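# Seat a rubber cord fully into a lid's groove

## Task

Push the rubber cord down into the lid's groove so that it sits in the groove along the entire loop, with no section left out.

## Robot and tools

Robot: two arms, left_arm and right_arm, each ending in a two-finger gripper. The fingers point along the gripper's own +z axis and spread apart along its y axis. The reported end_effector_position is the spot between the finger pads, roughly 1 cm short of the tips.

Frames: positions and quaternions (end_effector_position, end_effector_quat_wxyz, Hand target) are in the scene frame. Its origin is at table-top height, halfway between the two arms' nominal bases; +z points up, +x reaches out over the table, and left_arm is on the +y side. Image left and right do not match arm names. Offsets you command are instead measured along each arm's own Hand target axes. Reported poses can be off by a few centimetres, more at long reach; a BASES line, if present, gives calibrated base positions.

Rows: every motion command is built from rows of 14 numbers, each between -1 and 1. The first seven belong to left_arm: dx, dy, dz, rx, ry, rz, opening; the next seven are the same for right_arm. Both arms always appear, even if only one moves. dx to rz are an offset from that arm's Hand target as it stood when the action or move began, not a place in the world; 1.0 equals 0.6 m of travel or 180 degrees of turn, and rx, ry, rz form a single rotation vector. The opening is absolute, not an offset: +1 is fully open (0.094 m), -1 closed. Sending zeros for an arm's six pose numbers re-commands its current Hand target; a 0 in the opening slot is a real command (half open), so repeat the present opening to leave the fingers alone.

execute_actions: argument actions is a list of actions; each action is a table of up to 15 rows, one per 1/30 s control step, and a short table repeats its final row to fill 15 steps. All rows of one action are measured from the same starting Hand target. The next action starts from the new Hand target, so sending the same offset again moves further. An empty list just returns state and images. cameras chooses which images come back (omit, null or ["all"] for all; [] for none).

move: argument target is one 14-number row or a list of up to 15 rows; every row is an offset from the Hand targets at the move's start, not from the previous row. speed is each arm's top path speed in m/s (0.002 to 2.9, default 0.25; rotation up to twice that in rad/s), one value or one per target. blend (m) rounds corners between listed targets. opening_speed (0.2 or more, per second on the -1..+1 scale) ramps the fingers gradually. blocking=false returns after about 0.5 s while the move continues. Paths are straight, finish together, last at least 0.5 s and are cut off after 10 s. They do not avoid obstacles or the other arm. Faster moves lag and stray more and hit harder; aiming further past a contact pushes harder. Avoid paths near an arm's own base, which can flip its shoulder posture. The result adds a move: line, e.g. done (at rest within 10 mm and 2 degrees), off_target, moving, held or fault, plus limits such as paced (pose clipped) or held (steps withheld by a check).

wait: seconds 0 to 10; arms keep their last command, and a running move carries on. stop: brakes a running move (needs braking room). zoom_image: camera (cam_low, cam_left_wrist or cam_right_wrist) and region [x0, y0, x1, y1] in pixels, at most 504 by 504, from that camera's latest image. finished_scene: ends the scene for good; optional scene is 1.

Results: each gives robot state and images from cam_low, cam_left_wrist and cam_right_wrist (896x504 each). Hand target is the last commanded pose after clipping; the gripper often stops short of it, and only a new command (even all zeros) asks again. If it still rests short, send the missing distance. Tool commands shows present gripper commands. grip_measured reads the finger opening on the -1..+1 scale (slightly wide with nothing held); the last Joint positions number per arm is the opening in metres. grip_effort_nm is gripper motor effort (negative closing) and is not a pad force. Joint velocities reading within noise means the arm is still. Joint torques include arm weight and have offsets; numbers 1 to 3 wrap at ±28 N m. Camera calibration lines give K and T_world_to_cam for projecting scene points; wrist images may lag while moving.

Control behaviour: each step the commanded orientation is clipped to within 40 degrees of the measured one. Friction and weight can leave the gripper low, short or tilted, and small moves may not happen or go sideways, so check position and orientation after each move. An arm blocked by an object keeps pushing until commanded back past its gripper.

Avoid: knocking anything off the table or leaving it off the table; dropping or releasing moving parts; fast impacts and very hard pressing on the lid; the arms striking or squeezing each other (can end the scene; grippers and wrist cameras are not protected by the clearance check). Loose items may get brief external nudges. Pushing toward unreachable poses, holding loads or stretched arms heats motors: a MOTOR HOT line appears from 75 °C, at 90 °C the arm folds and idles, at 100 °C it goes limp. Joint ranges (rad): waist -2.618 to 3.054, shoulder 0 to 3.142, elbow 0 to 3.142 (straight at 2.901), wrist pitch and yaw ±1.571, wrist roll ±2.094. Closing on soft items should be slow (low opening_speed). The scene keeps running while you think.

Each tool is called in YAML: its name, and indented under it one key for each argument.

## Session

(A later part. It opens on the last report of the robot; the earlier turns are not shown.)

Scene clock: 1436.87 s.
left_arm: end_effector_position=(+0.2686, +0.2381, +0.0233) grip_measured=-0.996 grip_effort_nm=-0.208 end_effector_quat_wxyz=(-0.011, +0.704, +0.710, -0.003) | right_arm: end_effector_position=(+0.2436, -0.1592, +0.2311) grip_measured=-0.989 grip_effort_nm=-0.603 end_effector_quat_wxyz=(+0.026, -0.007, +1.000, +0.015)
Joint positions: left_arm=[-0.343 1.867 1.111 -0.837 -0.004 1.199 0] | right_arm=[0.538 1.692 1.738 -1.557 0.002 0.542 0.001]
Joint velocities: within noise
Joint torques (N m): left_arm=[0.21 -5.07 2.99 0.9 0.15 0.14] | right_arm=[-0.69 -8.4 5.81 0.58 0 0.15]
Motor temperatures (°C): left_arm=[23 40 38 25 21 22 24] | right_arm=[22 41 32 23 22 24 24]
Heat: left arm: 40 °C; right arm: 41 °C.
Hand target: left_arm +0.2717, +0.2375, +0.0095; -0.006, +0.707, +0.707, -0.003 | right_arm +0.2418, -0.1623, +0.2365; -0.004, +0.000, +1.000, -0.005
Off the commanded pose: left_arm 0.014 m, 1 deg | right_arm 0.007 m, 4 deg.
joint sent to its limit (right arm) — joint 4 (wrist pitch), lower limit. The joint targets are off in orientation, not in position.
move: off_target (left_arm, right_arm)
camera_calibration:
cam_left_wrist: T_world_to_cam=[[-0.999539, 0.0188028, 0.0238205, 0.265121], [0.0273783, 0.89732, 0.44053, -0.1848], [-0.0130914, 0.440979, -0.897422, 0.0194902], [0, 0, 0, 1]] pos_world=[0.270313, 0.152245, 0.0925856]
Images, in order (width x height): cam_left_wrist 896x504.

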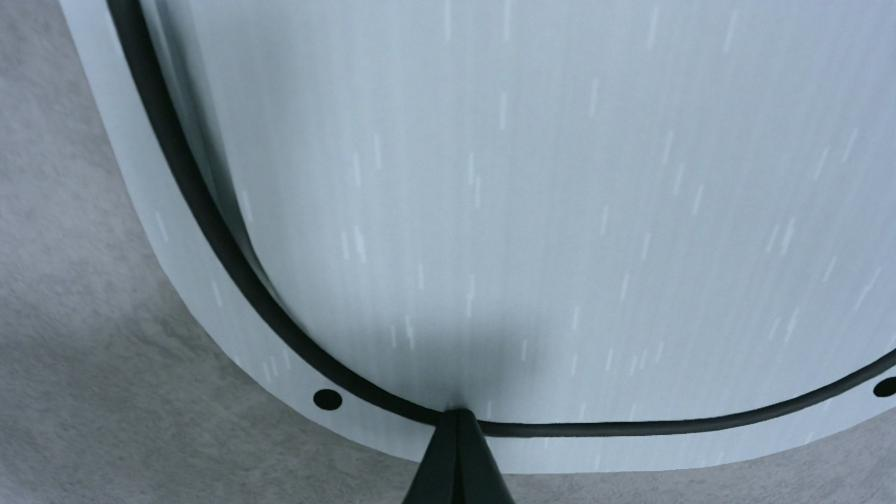

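move:
  target:
    - [0,0,-0.055,0,0,0,-1,0,0,0,0,0,0,-1]
    - [-0.01,0.019,-0.055,0,0,0,-1,0,0,0,0,0,0,-1]
    - [-0.01,0.019,0.0,0,0,0,-1,0,0,0,0,0,0,-1]
  speed: 0.1
  cameras: ["cam_left_wrist"]

zoom_image:
  camera: "cam_left_wrist"
  region: [330, 200, 590, 450]

Scene clock: 1447.63 s.
left_arm: end_effector_position=(+0.2822, +0.2330, +0.0238) grip_measured=-0.996 grip_effort_nm=-0.212 end_effector_quat_wxyz=(-0.008, +0.704, +0.710, -0.001) | right_arm: end_effector_position=(+0.2436, -0.1592, +0.2311) grip_measured=-0.989 grip_effort_nm=-0.608 end_effector_quat_wxyz=(+0.026, -0.007, +1.000, +0.015)
Joint positions: left_arm=[-0.343 1.91 1.172 -0.85 -0.004 1.2 0] | right_arm=[0.538 1.692 1.738 -1.557 0.002 0.542 0.001]
Joint velocities: within noise
Joint torques (N m): left_arm=[-0.1 -5.82 2.91 0.97 0.17 0.15] | right_arm=[-0.68 -8.39 5.76 0.56 0.02 0.11]
Motor temperatures (°C): left_arm=[23 38 38 26 21 22 24] | right_arm=[22 41 32 23 22 24 24]
Heat: left arm: 38 °C; right arm: 41 °C.
Hand target: left_arm +0.2831, +0.2315, +0.0093; -0.006, +0.707, +0.707, -0.003 | right_arm +0.2418, -0.1623, +0.2365; -0.004, +0.000, +1.000, -0.005
Off the commanded pose: left_arm 0.014 m, 1 deg | right_arm 0.007 m, 4 deg.
joint sent to its limit (right arm) — joint 4 (wrist pitch), lower limit. The joint targets are off in orientation, not in position.
move: off_target (left_arm, right_arm)
camera_calibration:
cam_left_wrist: T_world_to_cam=[[-0.999641, 0.0195427, 0.0183308, 0.278807], [0.025609, 0.898072, 0.439102, -0.180422], [-0.00788116, 0.439413, -0.89825, 0.0212406], [0, 0, 0, 1]] pos_world=[0.283494, 0.14725, 0.0931923]
Images, in order (width x height): cam_left_wrist 896x504.

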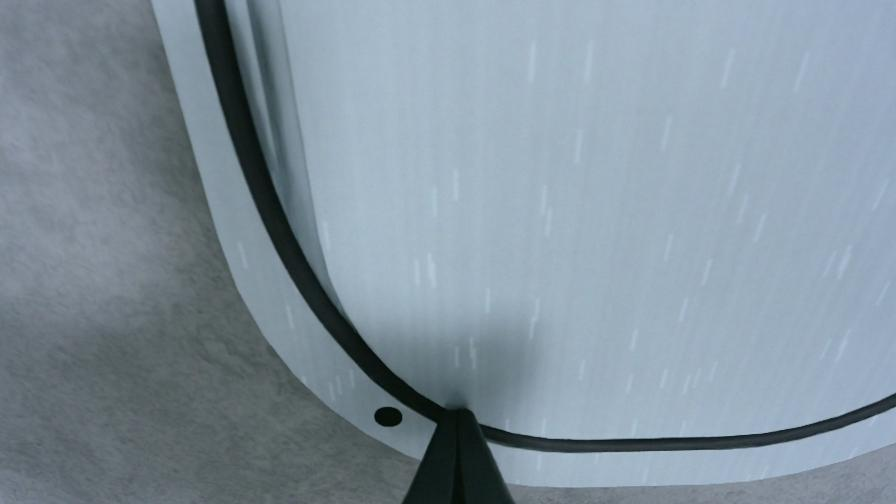

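Scaled by 1.938 from the camera's 896x504 image, which has a finer 1280x720 frame.

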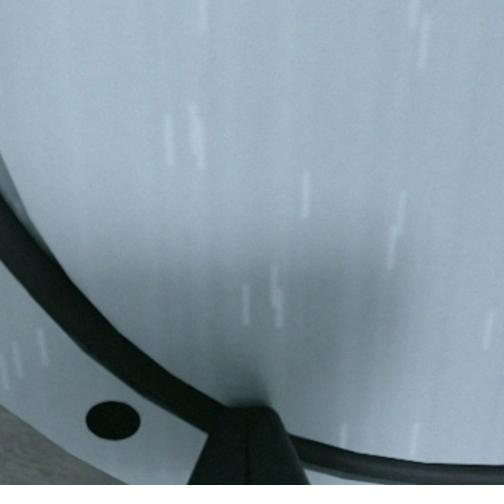

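move:
  target:
    - [0,0,-0.055,0,0,0,-1,0,0,0,0,0,0,-1]
    - [-0.014,0.014,-0.055,0,0,0,-1,0,0,0,0,0,0,-1]
    - [-0.014,0.014,0.0,0,0,0,-1,0,0,0,0,0,0,-1]
  speed: 0.1
  cameras: ["cam_left_wrist"]

zoom_image:
  camera: "cam_left_wrist"
  region: [330, 200, 590, 450]

Scene clock: 1453.20 s.
left_arm: end_effector_position=(+0.2916, +0.2261, +0.0240) grip_measured=-0.996 grip_effort_nm=-0.212 end_effector_quat_wxyz=(-0.008, +0.708, +0.706, +0.000) | right_arm: end_effector_position=(+0.2436, -0.1592, +0.2311) grip_measured=-0.989 grip_effort_nm=-0.603 end_effector_quat_wxyz=(+0.026, -0.007, +1.000, +0.015)
Joint positions: left_arm=[-0.353 1.946 1.224 -0.863 -0.006 1.2 0] | right_arm=[0.538 1.692 1.738 -1.557 0.002 0.542 0.001]
Joint velocities: within noise
Joint torques (N m): left_arm=[-0.39 -6.02 2.96 0.91 0.14 0] | right_arm=[-0.64 -8.5 5.75 0.58 0.01 0.15]
Motor temperatures (°C): left_arm=[23 37 38 26 21 22 24] | right_arm=[22 41 32 23 22 24 24]
Heat: left arm: 38 °C; right arm: 41 °C.
Hand target: left_arm +0.2915, +0.2230, +0.0092; -0.006, +0.707, +0.707, -0.003 | right_arm +0.2418, -0.1623, +0.2365; -0.004, +0.000, +1.000, -0.005
Off the commanded pose: left_arm 0.015 m, 0 deg | right_arm 0.007 m, 4 deg.
joint sent to its limit (right arm) — joint 4 (wrist pitch), lower limit. The joint targets are off in orientation, not in position.
move: off_target (left_arm, right_arm)
camera_calibration:
cam_left_wrist: T_world_to_cam=[[-0.999433, 0.0298935, 0.01547, 0.28596], [0.0336514, 0.897335, 0.440066, -0.17685], [-0.000726717, 0.440337, -0.897832, 0.0222651], [0, 0, 0, 1]] pos_world=[0.291765, 0.140341, 0.093392]
Images, in order (width x height): cam_left_wrist 896x504.

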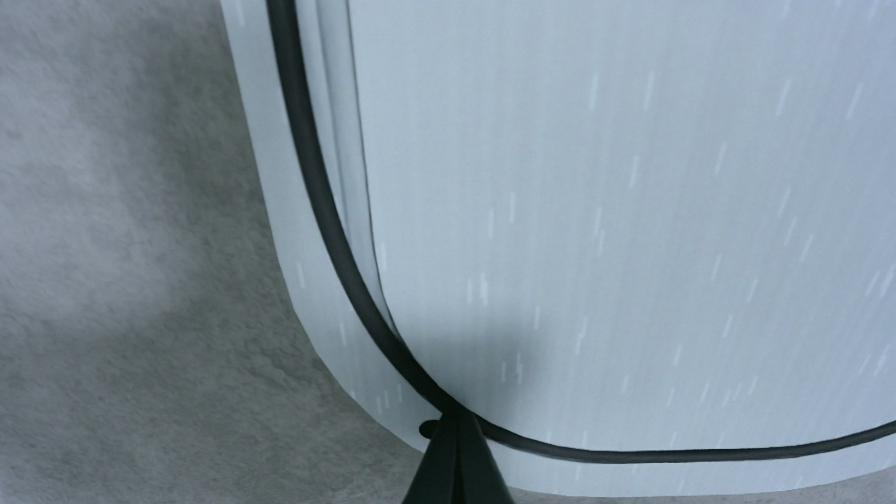

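Scaled by 1.938 from the camera's 896x504 image, which has a finer 1280x720 frame.

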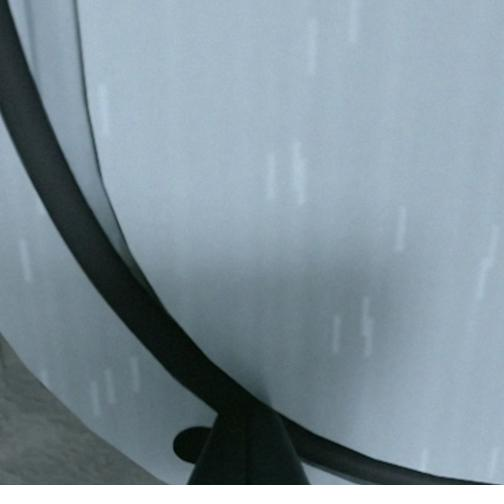

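move:
  target:
    - [0,0,-0.055,0,0,0,-1,0,0,0,0,0,0,-1]
    - [-0.02,0.014,-0.055,0,0,0,-1,0,0,0,0,0,0,-1]
    - [-0.02,0.014,0.0,0,0,0,-1,0,0,0,0,0,0,-1]
  speed: 0.1
  cameras: ["cam_left_wrist"]

zoom_image:
  camera: "cam_left_wrist"
  region: [330, 200, 590, 450]

Scene clock: 1459.10 s.
left_arm: end_effector_position=(+0.2996, +0.2130, +0.0242) grip_measured=-0.996 grip_effort_nm=-0.212 end_effector_quat_wxyz=(-0.008, +0.710, +0.705, +0.000) | right_arm: end_effector_position=(+0.2436, -0.1592, +0.2311) grip_measured=-0.989 grip_effort_nm=-0.603 end_effector_quat_wxyz=(+0.026, -0.007, +1.000, +0.015)
Joint positions: left_arm=[-0.38 1.987 1.285 -0.883 -0.006 1.179 0] | right_arm=[0.538 1.692 1.738 -1.557 0.002 0.542 0.001]
Joint velocities: within noise
Joint torques (N m): left_arm=[0.05 -6.37 3.26 0.94 0.14 -0.04] | right_arm=[-0.66 -8.4 5.81 0.57 0.01 0.15]
Motor temperatures (°C): left_arm=[23 37 38 26 21 22 24] | right_arm=[22 41 32 23 22 24 24]
Heat: left arm: 38 °C; right arm: 41 °C.
Hand target: left_arm +0.2998, +0.2110, +0.0090; -0.006, +0.707, +0.707, -0.003 | right_arm +0.2418, -0.1623, +0.2365; -0.004, +0.000, +1.000, -0.005
Off the commanded pose: left_arm 0.015 m, 1 deg | right_arm 0.007 m, 4 deg.
joint sent to its limit (right arm) — joint 4 (wrist pitch), lower limit. The joint targets are off in orientation, not in position.
move: off_target (left_arm, right_arm)
camera_calibration:
cam_left_wrist: T_world_to_cam=[[-0.999262, 0.0352575, 0.0152443, 0.293123], [0.0383676, 0.897051, 0.440259, -0.166735], [0.00184751, 0.440519, -0.897741, 0.0274618], [0, 0, 0, 1]] pos_world=[0.299254, 0.127137, 0.0935918]
Images, in order (width x height): cam_left_wrist 896x504.

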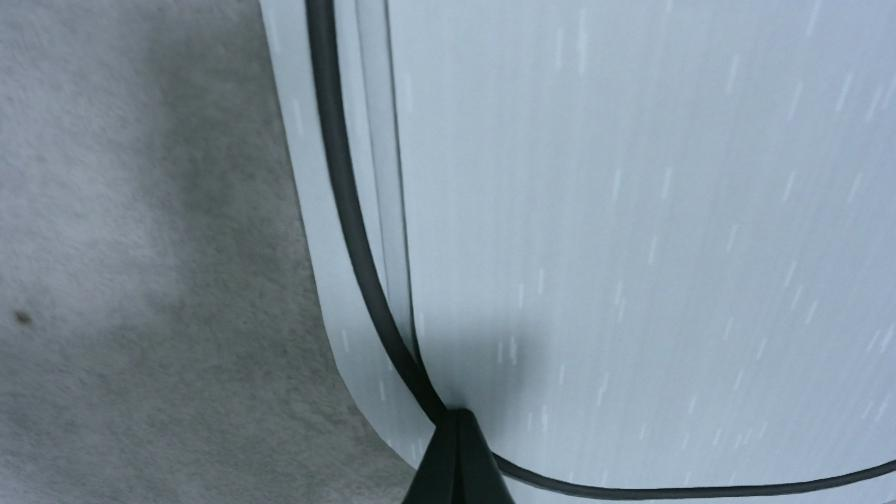

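Scaled by 1.938 from the camera's 896x504 image, which has a finer 1280x720 frame.

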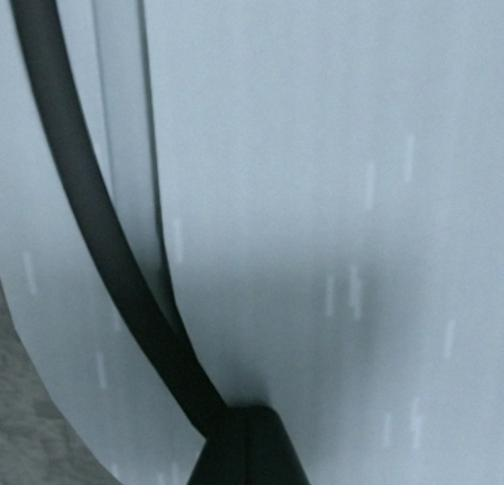

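move:
  target:
    - [0,0,-0.07,0,0,0,-0.65,0,0,0,0,0,0,-1]
    - [-0.065,0.016,-0.05,0,0,0,-0.65,0,0,0,0,0,0,-1]
  speed: 0.1
  cameras: ["cam_left_wrist"]

Scene clock: 1463.90 s.
left_arm: end_effector_position=(+0.3036, +0.1754, +0.0358) grip_measured=-0.652 grip_effort_nm=0.085 end_effector_quat_wxyz=(-0.011, +0.711, +0.703, -0.002) | right_arm: end_effector_position=(+0.2436, -0.1592, +0.2311) grip_measured=-0.989 grip_effort_nm=-0.608 end_effector_quat_wxyz=(+0.026, -0.007, +1.000, +0.015)
Joint positions: left_arm=[-0.468 2.043 1.419 -0.969 -0.002 1.094 0.016] | right_arm=[0.538 1.692 1.738 -1.557 0.002 0.542 0.001]
Joint velocities: within noise
Joint torques (N m): left_arm=[0.12 -8.39 7.88 0.2 0.12 -0.06] | right_arm=[-0.62 -8.38 5.71 0.57 0 0.13]
Motor temperatures (°C): left_arm=[23 37 38 26 21 22 24] | right_arm=[22 41 32 23 22 24 24]
Heat: left arm: 38 °C; right arm: 41 °C.
Hand target: left_arm +0.3099, +0.1718, +0.0388; -0.006, +0.707, +0.707, -0.003 | right_arm +0.2418, -0.1623, +0.2365; -0.004, +0.000, +1.000, -0.005
Off the commanded pose: left_arm 0.008 m, 1 deg | right_arm 0.007 m, 4 deg.
joint sent to its limit (right arm) — joint 4 (wrist pitch), lower limit. The joint targets are off in orientation, not in position.
move: off_target (right_arm)
camera_calibration:
cam_left_wrist: T_world_to_cam=[[-0.999, 0.0382148, 0.0232079, 0.297407], [0.0445318, 0.896752, 0.440287, -0.140121], [-0.00398627, 0.44088, -0.897557, 0.056147], [0, 0, 0, 1]] pos_world=[0.303573, 0.0895345, 0.105186]
Images, in order (width x height): cam_left_wrist 896x504.

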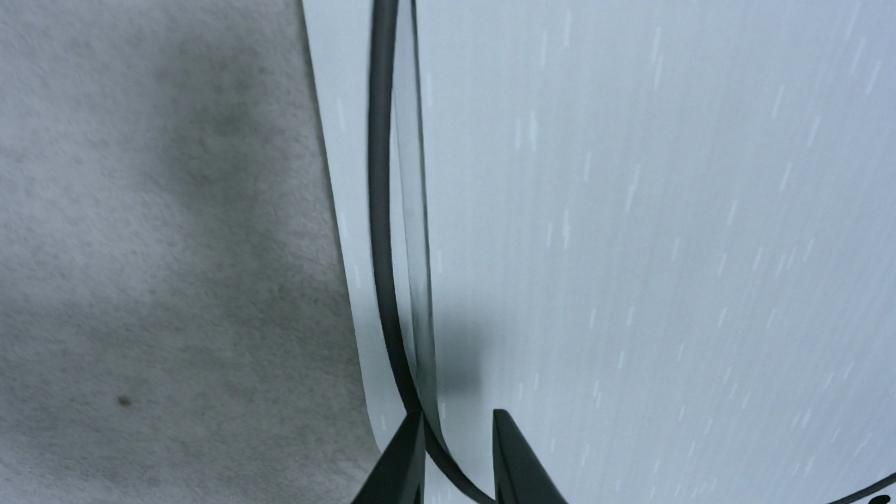

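move:
  target:
    - [-0.043,0.0235,-0.01,0,0,0,-0.65,0,0,0,0,0,0,-1]
  speed: 0.1
  cameras: ["cam_left_wrist"]

Scene clock: 1472.67 s.
left_arm: end_effector_position=(+0.3198, +0.1501, +0.0432) grip_measured=-0.652 grip_effort_nm=0.081 end_effector_quat_wxyz=(-0.008, +0.709, +0.705, -0.001) | right_arm: end_effector_position=(+0.2436, -0.1592, +0.2311) grip_measured=-0.989 grip_effort_nm=-0.603 end_effector_quat_wxyz=(+0.026, -0.007, +1.000, +0.015)
Joint positions: left_arm=[-0.505 2.124 1.576 -1.038 -0.002 1.053 0.016] | right_arm=[0.538 1.692 1.738 -1.557 0.002 0.542 0.001]
Joint velocities: within noise
Joint torques (N m): left_arm=[-0.29 -8.94 7.76 0.32 0.17 -0.05] | right_arm=[-0.66 -8.5 5.76 0.59 0 0.15]
Motor temperatures (°C): left_arm=[23 37 40 26 21 22 23] | right_arm=[22 41 32 23 22 24 24]
Heat: left arm: 40 °C; right arm: 41 °C.
Hand target: left_arm +0.3241, +0.1461, +0.0445; -0.006, +0.707, +0.707, -0.003 | right_arm +0.2418, -0.1623, +0.2365; -0.004, +0.000, +1.000, -0.005
Off the commanded pose: left_arm 0.006 m, 0 deg | right_arm 0.007 m, 4 deg.
joint sent to its limit (right arm) — joint 4 (wrist pitch), lower limit. The joint targets are off in orientation, not in position.
move: off_target (right_arm)
camera_calibration:
cam_left_wrist: T_world_to_cam=[[-0.999237, 0.0348433, 0.0176437, 0.315285], [0.0390518, 0.89781, 0.438649, -0.119778], [-0.000556698, 0.439003, -0.898485, 0.073141], [0, 0, 0, 1]] pos_world=[0.319762, 0.0644431, 0.112694]
Images, in order (width x height): cam_left_wrist 896x504.

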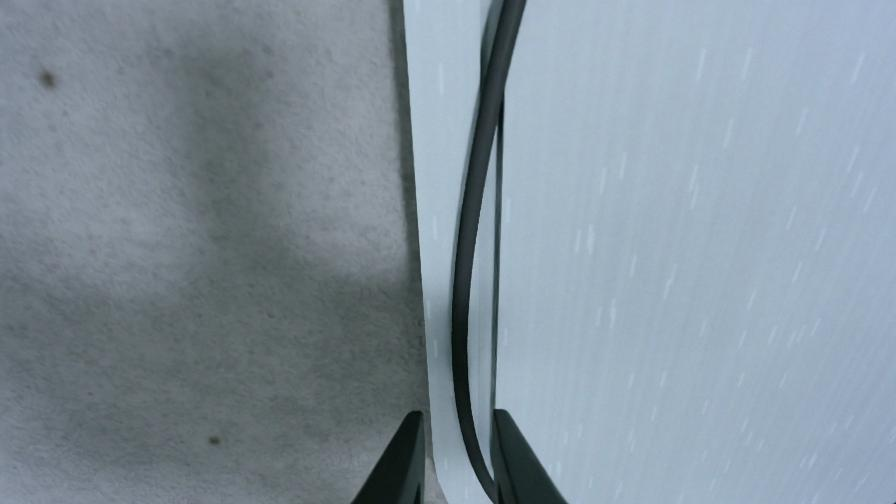

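move:
  target:
    - [0,0,0.04,0,0,0,-0.65,0,0,0,0,0,0,-1]
    - [0,0,0.04,0,0,0,-0.97,0,0,0,0,0,0,-1]
    - [0,-0.003,0.015,0,0,0,-0.97,0,0,0,0,0,0,-1]
    - [0,-0.009,0.015,0,0,0,-0.97,0,0,0,0,0,0,-1]
    - [0,-0.009,0.035,0,0,0,-0.97,0,0,0,0,0,0,-1]
  speed: 0.08
  cameras: ["cam_left_wrist"]

zoom_image:
  camera: "cam_left_wrist"
  region: [330, 200, 590, 450]

Scene clock: 1480.43 s.
left_arm: end_effector_position=(+0.3223, +0.1471, +0.0275) grip_measured=-0.961 grip_effort_nm=-0.510 end_effector_quat_wxyz=(-0.007, +0.708, +0.706, -0.001) | right_arm: end_effector_position=(+0.2436, -0.1592, +0.2311) grip_measured=-0.989 grip_effort_nm=-0.603 end_effector_quat_wxyz=(+0.026, -0.007, +1.000, +0.015)
Joint positions: left_arm=[-0.509 2.156 1.56 -0.989 -0.002 1.047 0.002] | right_arm=[0.538 1.692 1.738 -1.557 0.002 0.542 0.001]
Joint velocities: within noise
Joint torques (N m): left_arm=[-0.42 -11.02 3.32 0.59 0.15 -0.08] | right_arm=[-0.69 -8.42 5.79 0.56 0 0.15]
Motor temperatures (°C): left_arm=[23 37 40 25 21 22 23] | right_arm=[22 41 32 23 22 24 24]
Heat: left arm: 40 °C; right arm: 41 °C.
Hand target: left_arm +0.3184, +0.1460, +0.0236; -0.006, +0.707, +0.707, -0.003 | right_arm +0.2418, -0.1623, +0.2365; -0.004, +0.000, +1.000, -0.005
Off the commanded pose: left_arm 0.006 m, 0 deg | right_arm 0.007 m, 4 deg.
joint sent to its limit (right arm) — joint 4 (wrist pitch), lower limit. The joint targets are off in orientation, not in position.
move: off_target (right_arm)
camera_calibration:
cam_left_wrist: T_world_to_cam=[[-0.999368, 0.0318112, 0.0158813, 0.318564], [0.0355536, 0.898318, 0.437904, -0.109132], [-0.000336161, 0.438192, -0.898881, 0.0603707], [0, 0, 0, 1]] pos_world=[0.322263, 0.0614477, 0.0969964]
Images, in order (width x height): cam_left_wrist 896x504.

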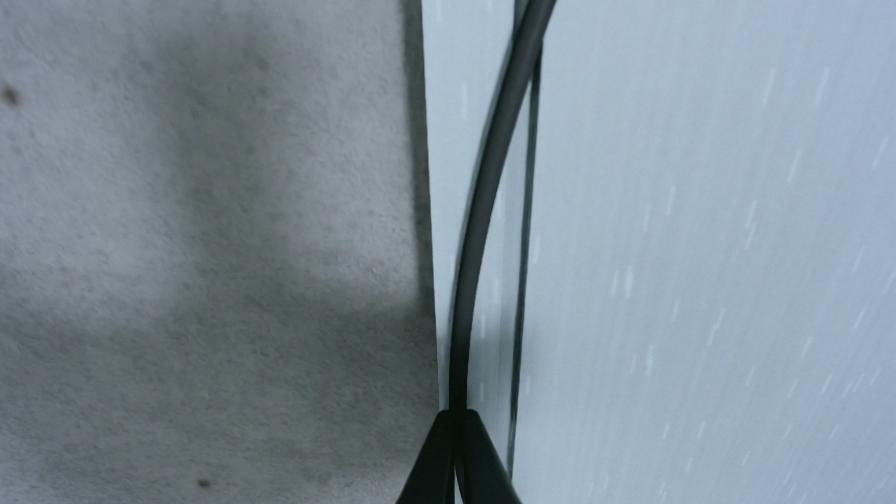

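Scaled by 1.938 from the camera's 896x504 image, which has a finer 1280x720 frame.

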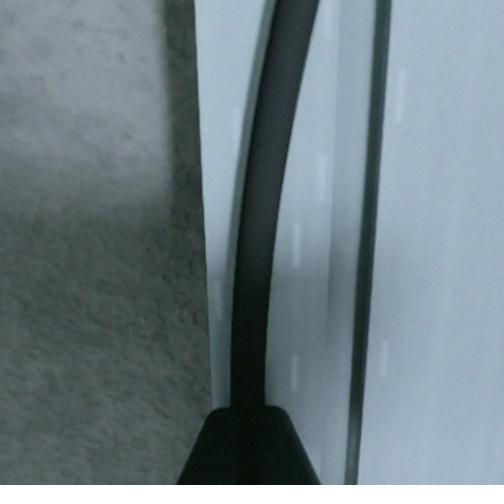

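move:
  target:
    - [0,-0.009,-0.015,0,0,0,-0.97,0,0,0,0,0,0,-1]
    - [0,-0.016,-0.005,0,0,0,-0.97,0,0,0,0,0,0,-1]
  speed: 0.06
  cameras: ["cam_left_wrist"]

Scene clock: 1484.27 s.
left_arm: end_effector_position=(+0.3203, +0.1455, +0.0275) grip_measured=-0.961 grip_effort_nm=-0.505 end_effector_quat_wxyz=(+0.004, +0.707, +0.707, +0.004) | right_arm: end_effector_position=(+0.2436, -0.1592, +0.2311) grip_measured=-0.989 grip_effort_nm=-0.603 end_effector_quat_wxyz=(+0.026, -0.007, +1.000, +0.015)
Joint positions: left_arm=[-0.516 2.132 1.521 -0.952 -0.006 1.035 0.002] | right_arm=[0.538 1.692 1.738 -1.557 0.002 0.542 0.001]
Joint velocities: within noise
Joint torques (N m): left_arm=[-0.81 -11.79 2.91 0.36 0.17 -0.09] | right_arm=[-0.61 -8.47 5.79 0.57 0.01 0.12]
Motor temperatures (°C): left_arm=[23 38 40 25 21 22 24] | right_arm=[22 41 32 23 22 24 24]
Heat: left arm: 40 °C; right arm: 41 °C.
Hand target: left_arm +0.3089, +0.1461, +0.0268; -0.006, +0.707, +0.707, -0.003 | right_arm +0.2418, -0.1623, +0.2365; -0.004, +0.000, +1.000, -0.005
Off the commanded pose: left_arm 0.011 m, 1 deg | right_arm 0.007 m, 4 deg.
joint sent to its limit (right arm) — joint 4 (wrist pitch), lower limit. The joint targets are off in orientation, not in position.
move: off_target (left_arm, right_arm)
camera_calibration:
cam_left_wrist: T_world_to_cam=[[-0.999595, 0.0276906, -0.00654452, 0.318035], [0.0221633, 0.90198, 0.431208, -0.103762], [0.0178434, 0.430889, -0.902229, 0.0564153], [0, 0, 0, 1]] pos_world=[0.3192, 0.060476, 0.097724]
Images, in order (width x height): cam_left_wrist 896x504.

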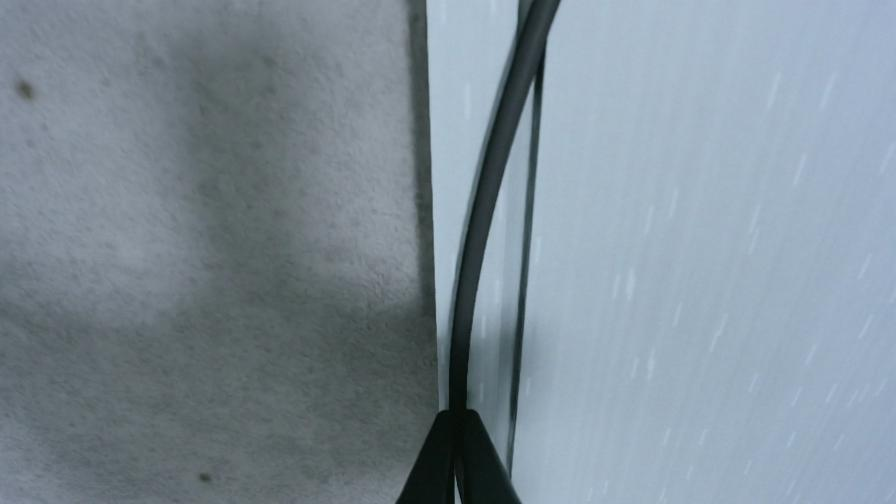

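move:
  target:
    - [0,-0.004,-0.025,0,0,0,-0.97,0,0,0,0,0,0,-1]
    - [0,-0.008,-0.015,0,0,0,-0.97,0,0,0,0,0,0,-1]
  speed: 0.06
  cameras: ["cam_left_wrist"]

Scene clock: 1489.83 s.
left_arm: end_effector_position=(+0.3091, +0.1472, +0.0264) grip_measured=-0.961 grip_effort_nm=-0.505 end_effector_quat_wxyz=(-0.012, +0.709, +0.706, +0.000) | right_arm: end_effector_position=(+0.2436, -0.1592, +0.2311) grip_measured=-0.989 grip_effort_nm=-0.608 end_effector_quat_wxyz=(+0.026, -0.007, +1.000, +0.015)
Joint positions: left_arm=[-0.527 2.123 1.503 -0.973 -0.006 1.028 0.002] | right_arm=[0.538 1.692 1.738 -1.557 0.002 0.542 0.001]
Joint velocities: within noise
Joint torques (N m): left_arm=[-0.43 -13.6 4.15 0.24 0.15 -0.04] | right_arm=[-0.65 -8.42 5.81 0.56 0.01 0.14]
Motor temperatures (°C): left_arm=[23 39 39 25 21 22 24] | right_arm=[22 41 32 23 22 24 24]
Heat: left arm: 39 °C; right arm: 41 °C.
Hand target: left_arm +0.3041, +0.1461, +0.0357; -0.006, +0.707, +0.707, -0.003 | right_arm +0.2418, -0.1623, +0.2365; -0.004, +0.000, +1.000, -0.005
Off the commanded pose: left_arm 0.011 m, 1 deg | right_arm 0.007 m, 4 deg.
joint sent to its limit (right arm) — joint 4 (wrist pitch), lower limit. The joint targets are off in orientation, not in position.
move: off_target (left_arm, right_arm)
camera_calibration:
cam_left_wrist: T_world_to_cam=[[-0.999276, 0.0320643, 0.0204806, 0.305343], [0.0378308, 0.894657, 0.445149, -0.108758], [-0.00404971, 0.445602, -0.895222, 0.0592228], [0, 0, 0, 1]] pos_world=[0.309476, 0.0611211, 0.0951777]
Images, in order (width x height): cam_left_wrist 896x504.

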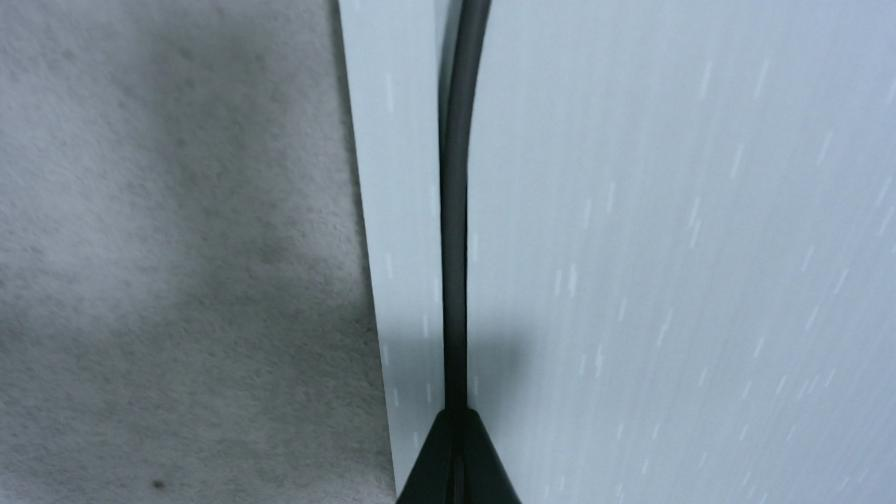

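move:
  target:
    - [0,0.002,0.03,0,0,0,-0.97,0,0,0,0,0,0,-1]
    - [0,0.002,0.02,0,0,0,-0.85,0,0,0,0,0,0,-1]
    - [0,0.004,-0.03,0,0,0,-0.85,0,0,0,0,0,0,-1]
    - [0,0.007,-0.04,0,0,0,-1,0,0,0,0,0,0,-1]
  speed: 0.06
  cameras: ["cam_left_wrist"]

Scene clock: 1496.43 s.
left_arm: end_effector_position=(+0.2995, +0.1528, +0.0367) grip_measured=-0.996 grip_effort_nm=-0.208 end_effector_quat_wxyz=(-0.037, +0.708, +0.705, -0.007) | right_arm: end_effector_position=(+0.2436, -0.1592, +0.2311) grip_measured=-0.989 grip_effort_nm=-0.608 end_effector_quat_wxyz=(+0.026, -0.007, +1.000, +0.015)
Joint positions: left_arm=[-0.527 2.117 1.534 -1.063 -0.005 1.028 0] | right_arm=[0.538 1.692 1.738 -1.557 0.002 0.542 0.001]
Joint velocities: within noise
Joint torques (N m): left_arm=[0.06 -14.39 7.53 0.17 0.12 0.05] | right_arm=[-0.69 -8.46 5.75 0.59 0.02 0.14]
Motor temperatures (°C): left_arm=[23 40 39 25 21 22 24] | right_arm=[22 41 32 23 22 24 24]
Heat: left arm: 40 °C; right arm: 41 °C.
Hand target: left_arm +0.3087, +0.1459, +0.0597; -0.006, +0.707, +0.707, -0.003 | right_arm +0.2418, -0.1623, +0.2365; -0.004, +0.000, +1.000, -0.005
Off the commanded pose: left_arm 0.026 m, 4 deg | right_arm 0.007 m, 4 deg.
joint sent to its limit (right arm) — joint 4 (wrist pitch), lower limit. The joint targets are off in orientation, not in position.
move: off_target (left_arm, right_arm); target 4's new opening was sent with left_arm's hand 0.026 m and 4 deg from that target
camera_calibration:
cam_left_wrist: T_world_to_cam=[[-0.997267, 0.0305238, 0.0672763, 0.293172], [0.0584737, 0.882694, 0.466297, -0.123065], [-0.0451512, 0.468956, -0.882067, 0.0742953], [0, 0, 0, 1]] pos_world=[0.302921, 0.0648389, 0.103195]
Images, in order (width x height): cam_left_wrist 896x504.

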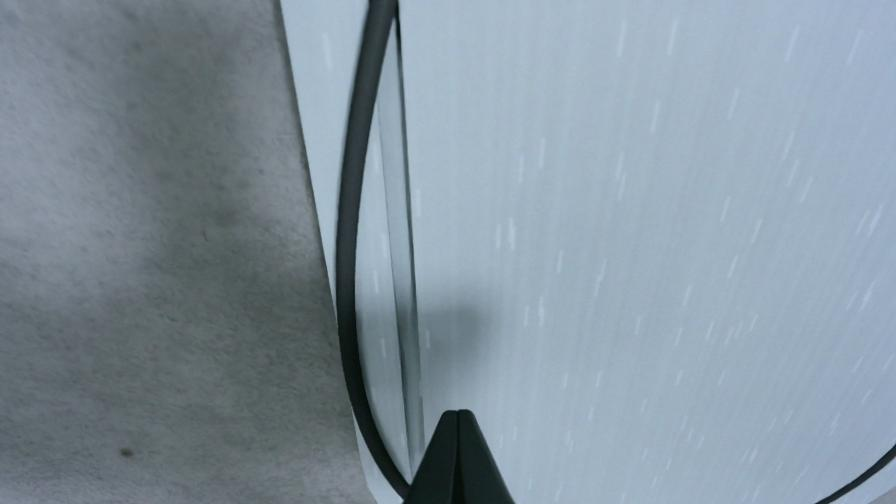

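move:
  target:
    - [0.09,0.0,-0.03,0,0,0,-1,0,0,0,0,0,0,-1]
    - [0.095,-0.003,0.015,0,0,0,-1,0,0,0,0,0,0,-1]
  speed: 0.1
  cameras: ["cam_left_wrist"]

zoom_image:
  camera: "cam_left_wrist"
  region: [330, 200, 590, 450]

Scene clock: 1506.40 s.
left_arm: end_effector_position=(+0.3047, +0.2031, +0.0468) grip_measured=-0.996 grip_effort_nm=-0.212 end_effector_quat_wxyz=(-0.019, +0.704, +0.710, -0.004) | right_arm: end_effector_position=(+0.2436, -0.1592, +0.2311) grip_measured=-0.989 grip_effort_nm=-0.603 end_effector_quat_wxyz=(+0.026, -0.007, +1.000, +0.015)
Joint positions: left_arm=[-0.399 2.003 1.405 -1.011 -0.005 1.145 0] | right_arm=[0.538 1.692 1.738 -1.557 0.002 0.542 0.001]
Joint velocities: within noise
Joint torques (N m): left_arm=[0.31 -11.43 4.3 0.53 0.17 0.2] | right_arm=[-0.64 -8.44 5.67 0.56 0 0.13]
Motor temperatures (°C): left_arm=[23 43 39 25 21 22 24] | right_arm=[22 41 32 23 22 24 24]
Heat: left arm: 43 °C; right arm: 41 °C.
Hand target: left_arm +0.3068, +0.2029, +0.0511; -0.006, +0.707, +0.707, -0.003 | right_arm +0.2418, -0.1623, +0.2365; -0.004, +0.000, +1.000, -0.005
Off the commanded pose: left_arm 0.005 m, 2 deg | right_arm 0.007 m, 4 deg.
joint sent to its limit (right arm) — joint 4 (wrist pitch), lower limit. The joint targets are off in orientation, not in position.
move: off_target (right_arm)
camera_calibration:
cam_left_wrist: T_world_to_cam=[[-0.999101, 0.020131, 0.0373019, 0.300323], [0.0347087, 0.893691, 0.447339, -0.16658], [-0.0243309, 0.448232, -0.893586, 0.058244], [0, 0, 0, 1]] pos_world=[0.307252, 0.116718, 0.115361]
Images, in order (width x height): cam_left_wrist 896x504.

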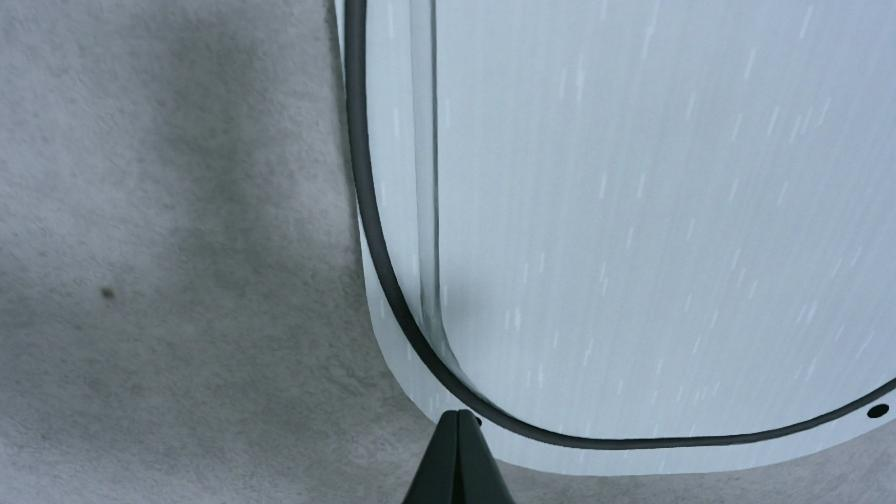

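Scaled by 1.938 from the camera's 896x504 image, which has a finer 1280x720 frame.

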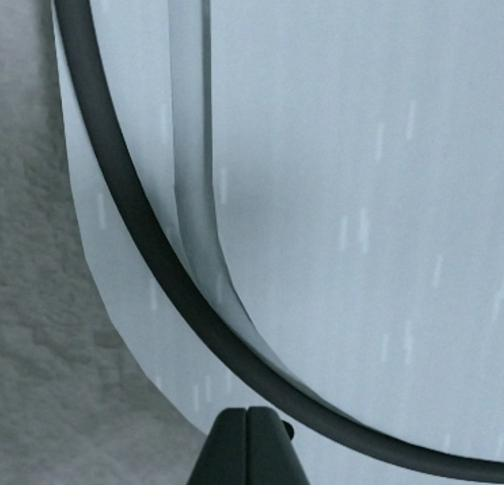

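move:
  target:
    - [-0.13,-0.05,-0.25,0,0,0,-0.65,0,0,0,0,0,0,-1]
  speed: 0.25

Scene clock: 1511.10 s.
left_arm: end_effector_position=(+0.2784, +0.1255, +0.2016) grip_measured=-0.652 grip_effort_nm=0.076 end_effector_quat_wxyz=(+0.013, +0.711, +0.703, +0.004) | right_arm: end_effector_position=(+0.2436, -0.1592, +0.2311) grip_measured=-0.989 grip_effort_nm=-0.608 end_effector_quat_wxyz=(+0.026, -0.007, +1.000, +0.015)
Joint positions: left_arm=[-0.618 1.972 1.985 -1.557 -0.003 0.943 0.016] | right_arm=[0.538 1.692 1.738 -1.557 0.002 0.542 0.001]
Joint velocities: within noise
Joint torques (N m): left_arm=[0.25 -7.9 6.54 0.38 0.17 -0.04] | right_arm=[-0.68 -8.43 5.79 0.58 0.01 0.14]
Motor temperatures (°C): left_arm=[23 43 39 25 21 22 24] | right_arm=[22 41 32 23 22 24 24]
Heat: left arm: 43 °C; right arm: 41 °C.
Hand target: left_arm +0.2786, +0.1242, +0.2010; -0.006, +0.707, +0.707, -0.003 | right_arm +0.2418, -0.1623, +0.2365; -0.004, +0.000, +1.000, -0.005
Off the commanded pose: left_arm 0.001 m, 2 deg | right_arm 0.007 m, 4 deg.
joint sent to its limit (left arm) — joint 4 (wrist pitch), lower limit. The joint targets still meet the commanded pose.
joint sent to its limit (right arm) — joint 4 (wrist pitch), lower limit. The joint targets are off in orientation, not in position.
move: off_target (right_arm)
camera_calibration:
cam_left_wrist: T_world_to_cam=[[-0.999066, 0.0382187, -0.0201843, 0.279108], [0.0262616, 0.907688, 0.418823, -0.159189], [0.0343279, 0.417902, -0.907843, 0.22113], [0, 0, 0, 1]] pos_world=[0.275436, 0.0414165, 0.273057]
cam_right_wrist: T_world_to_cam=[[0.0137313, -0.998959, -0.0435071, -0.147589], [-0.922398, -0.0294517, 0.385116, 0.175581], [-0.385996, 0.0348428, -0.921842, 0.411706], [0, 0, 0, 1]] pos_world=[0.322899, -0.156609, 0.305487]

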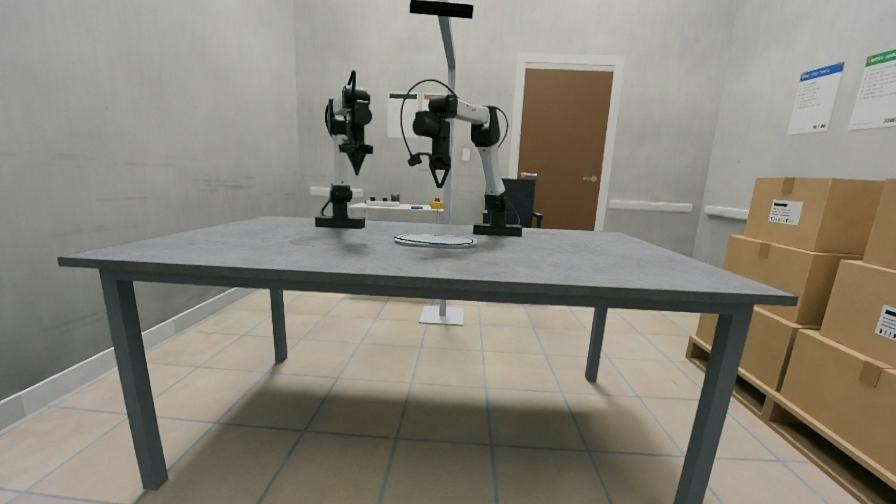

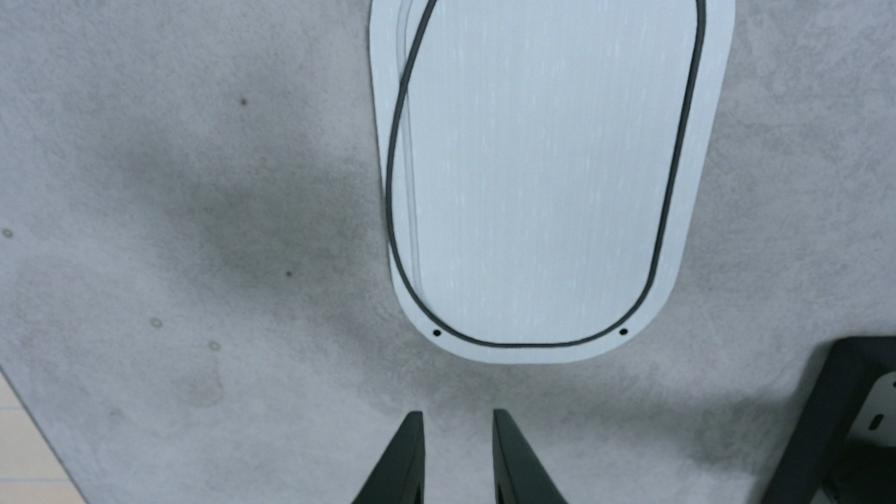

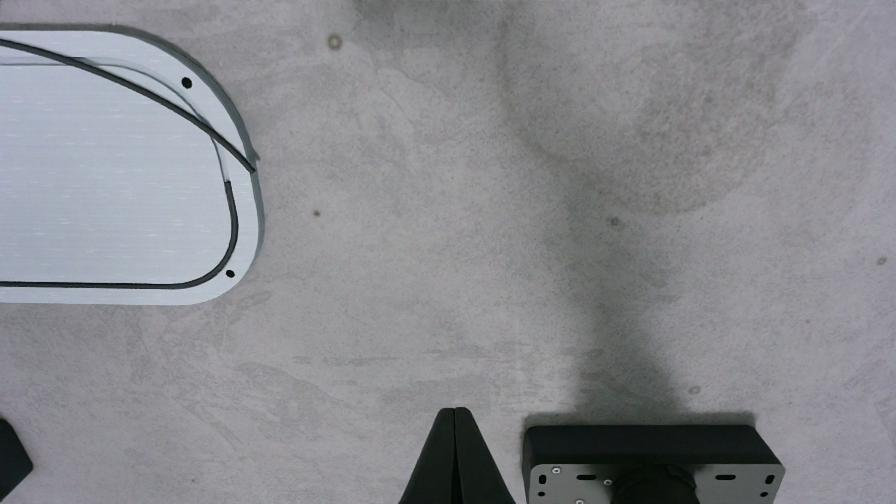

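move:
  target:
    - [0.1838,0.0125,0.2,0,0,0,-1,0,0,0,0,0,0,-1]
    - [0.1838,0.0125,0.26,0,0,0,-1,0,0,0,0,0,0,-1]
    - [0.1788,0.0075,0.3195,0,0,0,-1,0,0,0,0,0,0,-1]
    - [0.1788,0.0075,0.265,0,0,0,-1,0,0,0,0,0,0,-1]
    - [0.1705,0.0273,0.265,0,0,0,-1,0,0,0,0,0,0,-1]
    - [0.1647,0.0215,0.3195,0,0,0,-1,0,0,0,0,0,0,-1]
  speed: [0.2,0.15,0.08,0.1,0.1,0.08]
  cameras: ["cam_left_wrist"]

Scene clock: 1547.33 s.
left_arm: end_effector_position=(+0.2897, +0.2271, +0.0242) grip_measured=-0.996 grip_effort_nm=-0.212 end_effector_quat_wxyz=(-0.007, +0.708, +0.707, -0.001) | right_arm: end_effector_position=(+0.2436, -0.1592, +0.2311) grip_measured=-0.989 grip_effort_nm=-0.603 end_effector_quat_wxyz=(+0.026, -0.007, +1.000, +0.015)
Joint positions: left_arm=[-0.351 1.938 1.214 -0.861 -0.003 1.202 0] | right_arm=[0.538 1.692 1.738 -1.557 0.002 0.542 0.001]
Joint velocities: within noise
Joint torques (N m): left_arm=[-0.69 -6.02 2.78 0.96 0.11 -0.08] | right_arm=[-0.65 -8.5 5.75 0.57 0 0.13]
Motor temperatures (°C): left_arm=[23 39 40 25 21 22 23] | right_arm=[22 41 31 23 22 24 24]
Heat: left arm: 40 °C; right arm: 41 °C.
Hand target: left_arm +0.2892, +0.2240, +0.0096; -0.006, +0.707, +0.707, -0.003 | right_arm +0.2418, -0.1623, +0.2365; -0.004, +0.000, +1.000, -0.005
Off the commanded pose: left_arm 0.015 m, 0 deg | right_arm 0.007 m, 4 deg.
joint sent to its limit (right arm) — joint 4 (wrist pitch), lower limit. The joint targets are off in orientation, not in position.
move: off_target (left_arm, right_arm)
camera_calibration:
cam_left_wrist: T_world_to_cam=[[-0.999421, 0.0294952, 0.0169562, 0.284137], [0.033942, 0.898526, 0.437607, -0.178078], [-0.00232831, 0.437929, -0.899007, 0.0230102], [0, 0, 0, 1]] pos_world=[0.290071, 0.14155, 0.0937964]
Images, in order (width x height): cam_left_wrist 896x504.

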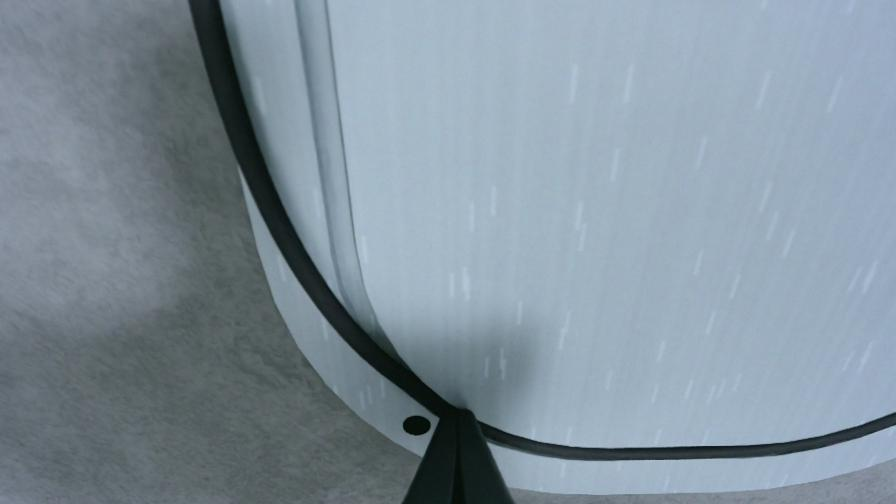

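move:
  target:
    - [0,0,-0.055,0,0,0,-1,0,0,0,0,0,0,-1]
    - [-0.009,0.018,-0.055,0,0,0,-1,0,0,0,0,0,0,-1]
    - [-0.009,0.018,-0.01,0,0,0,-1,0,0,0,0,0,0,-1]
    - [-0.0125,0.0105,0.0,0,0,0,-1,0,0,0,0,0,0,-1]
  speed: [0.1,0.1,0.1,0.06]
  cameras: ["cam_left_wrist"]

Scene clock: 1554.00 s.
left_arm: end_effector_position=(+0.2988, +0.2202, +0.0237) grip_measured=-0.996 grip_effort_nm=-0.208 end_effector_quat_wxyz=(-0.008, +0.707, +0.707, +0.001) | right_arm: end_effector_position=(+0.2436, -0.1592, +0.2311) grip_measured=-0.989 grip_effort_nm=-0.608 end_effector_quat_wxyz=(+0.026, -0.007, +1.000, +0.015)
Joint positions: left_arm=[-0.362 1.976 1.266 -0.875 -0.007 1.19 0] | right_arm=[0.538 1.692 1.738 -1.557 0.002 0.542 0.001]
Joint velocities: within noise
Joint torques (N m): left_arm=[-0.83 -7.12 2.36 0.91 0.17 -0.04] | right_arm=[-0.61 -8.44 5.75 0.57 0 0.13]
Motor temperatures (°C): left_arm=[23 38 40 25 21 22 23] | right_arm=[22 41 31 23 22 24 24]
Heat: left arm: 40 °C; right arm: 41 °C.
Hand target: left_arm +0.2956, +0.2165, +0.0096; -0.006, +0.707, +0.707, -0.003 | right_arm +0.2418, -0.1623, +0.2365; -0.004, +0.000, +1.000, -0.005
Off the commanded pose: left_arm 0.015 m, 0 deg | right_arm 0.007 m, 4 deg.
joint sent to its limit (right arm) — joint 4 (wrist pitch), lower limit. The joint targets are off in orientation, not in position.
move: off_target (left_arm, right_arm)
camera_calibration:
cam_left_wrist: T_world_to_cam=[[-0.999489, 0.0283636, 0.0147322, 0.293732], [0.0319533, 0.8971, 0.440671, -0.171051], [-0.000717213, 0.440916, -0.897548, 0.0244459], [0, 0, 0, 1]] pos_world=[0.299065, 0.13434, 0.0929912]
Images, in order (width x height): cam_left_wrist 896x504.

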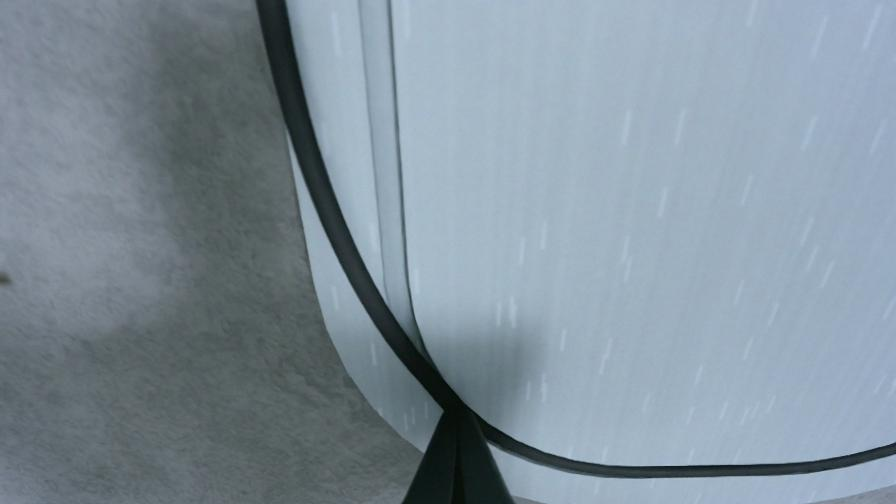

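move:
  target:
    - [-0.008,-0.008,-0.01,0,0,0,-1,0,0,0,0,0,0,-1]
    - [-0.008,-0.008,0.003,0,0,0,-1,0,0,0,0,0,0,-1]
  speed: 0.06
  cameras: ["cam_left_wrist"]

zoom_image:
  camera: "cam_left_wrist"
  region: [330, 200, 590, 450]

Scene clock: 1558.37 s.
left_arm: end_effector_position=(+0.2972, +0.2191, +0.0233) grip_measured=-0.996 grip_effort_nm=-0.212 end_effector_quat_wxyz=(-0.008, +0.706, +0.708, +0.011) | right_arm: end_effector_position=(+0.2436, -0.1592, +0.2311) grip_measured=-0.989 grip_effort_nm=-0.613 end_effector_quat_wxyz=(+0.026, -0.007, +1.000, +0.015)
Joint positions: left_arm=[-0.377 1.967 1.251 -0.862 -0.027 1.171 0] | right_arm=[0.538 1.692 1.738 -1.557 0.002 0.542 0.001]
Joint velocities: within noise
Joint torques (N m): left_arm=[-0.96 -6.74 2.25 0.95 0.35 -0.05] | right_arm=[-0.64 -8.44 5.7 0.55 -0.01 0.13]
Motor temperatures (°C): left_arm=[23 38 39 26 21 22 23] | right_arm=[22 41 31 23 22 24 24]
Heat: left arm: 39 °C; right arm: 41 °C.
Hand target: left_arm +0.2905, +0.2117, +0.0077; -0.006, +0.707, +0.707, -0.003 | right_arm +0.2418, -0.1623, +0.2365; -0.004, +0.000, +1.000, -0.005
Off the commanded pose: left_arm 0.018 m, 2 deg | right_arm 0.007 m, 4 deg.
joint sent to its limit (right arm) — joint 4 (wrist pitch), lower limit. The joint targets are off in orientation, not in position.
move: off_target (left_arm, right_arm)
camera_calibration:
cam_left_wrist: T_world_to_cam=[[-0.999695, 0.0246692, 0.00100075, 0.293385], [0.0224201, 0.890087, 0.455239, -0.165865], [0.0103396, 0.455123, -0.890369, 0.0180292], [0, 0, 0, 1]] pos_world=[0.296828, 0.132191, 0.0912674]
Images, in order (width x height): cam_left_wrist 896x504.

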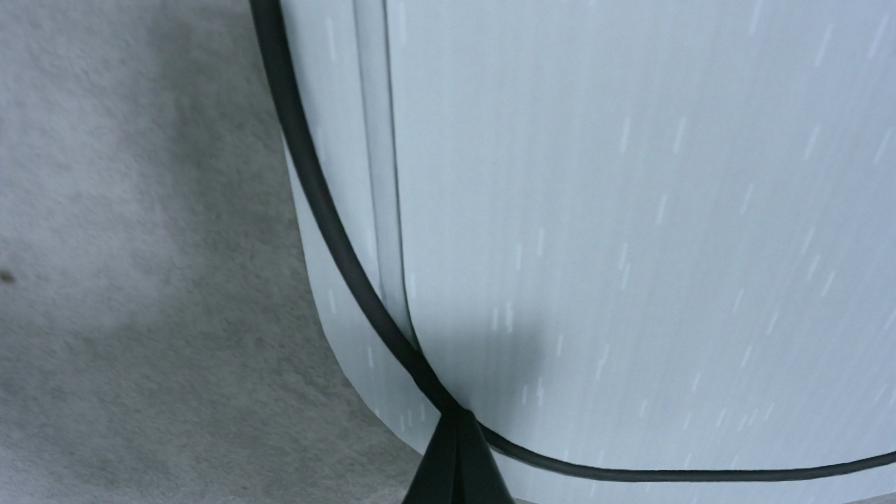

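Scaled by 1.938 from the camera's 896x504 image, which has a finer 1280x720 frame.

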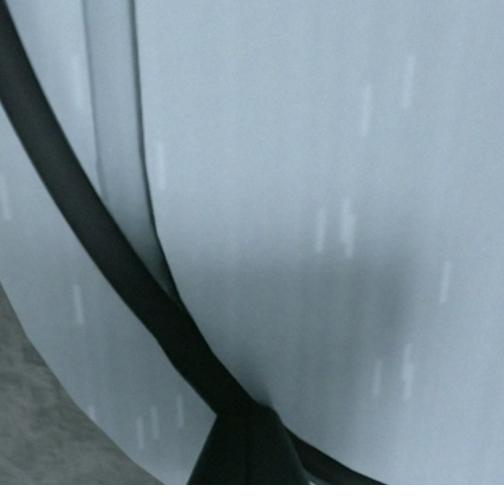

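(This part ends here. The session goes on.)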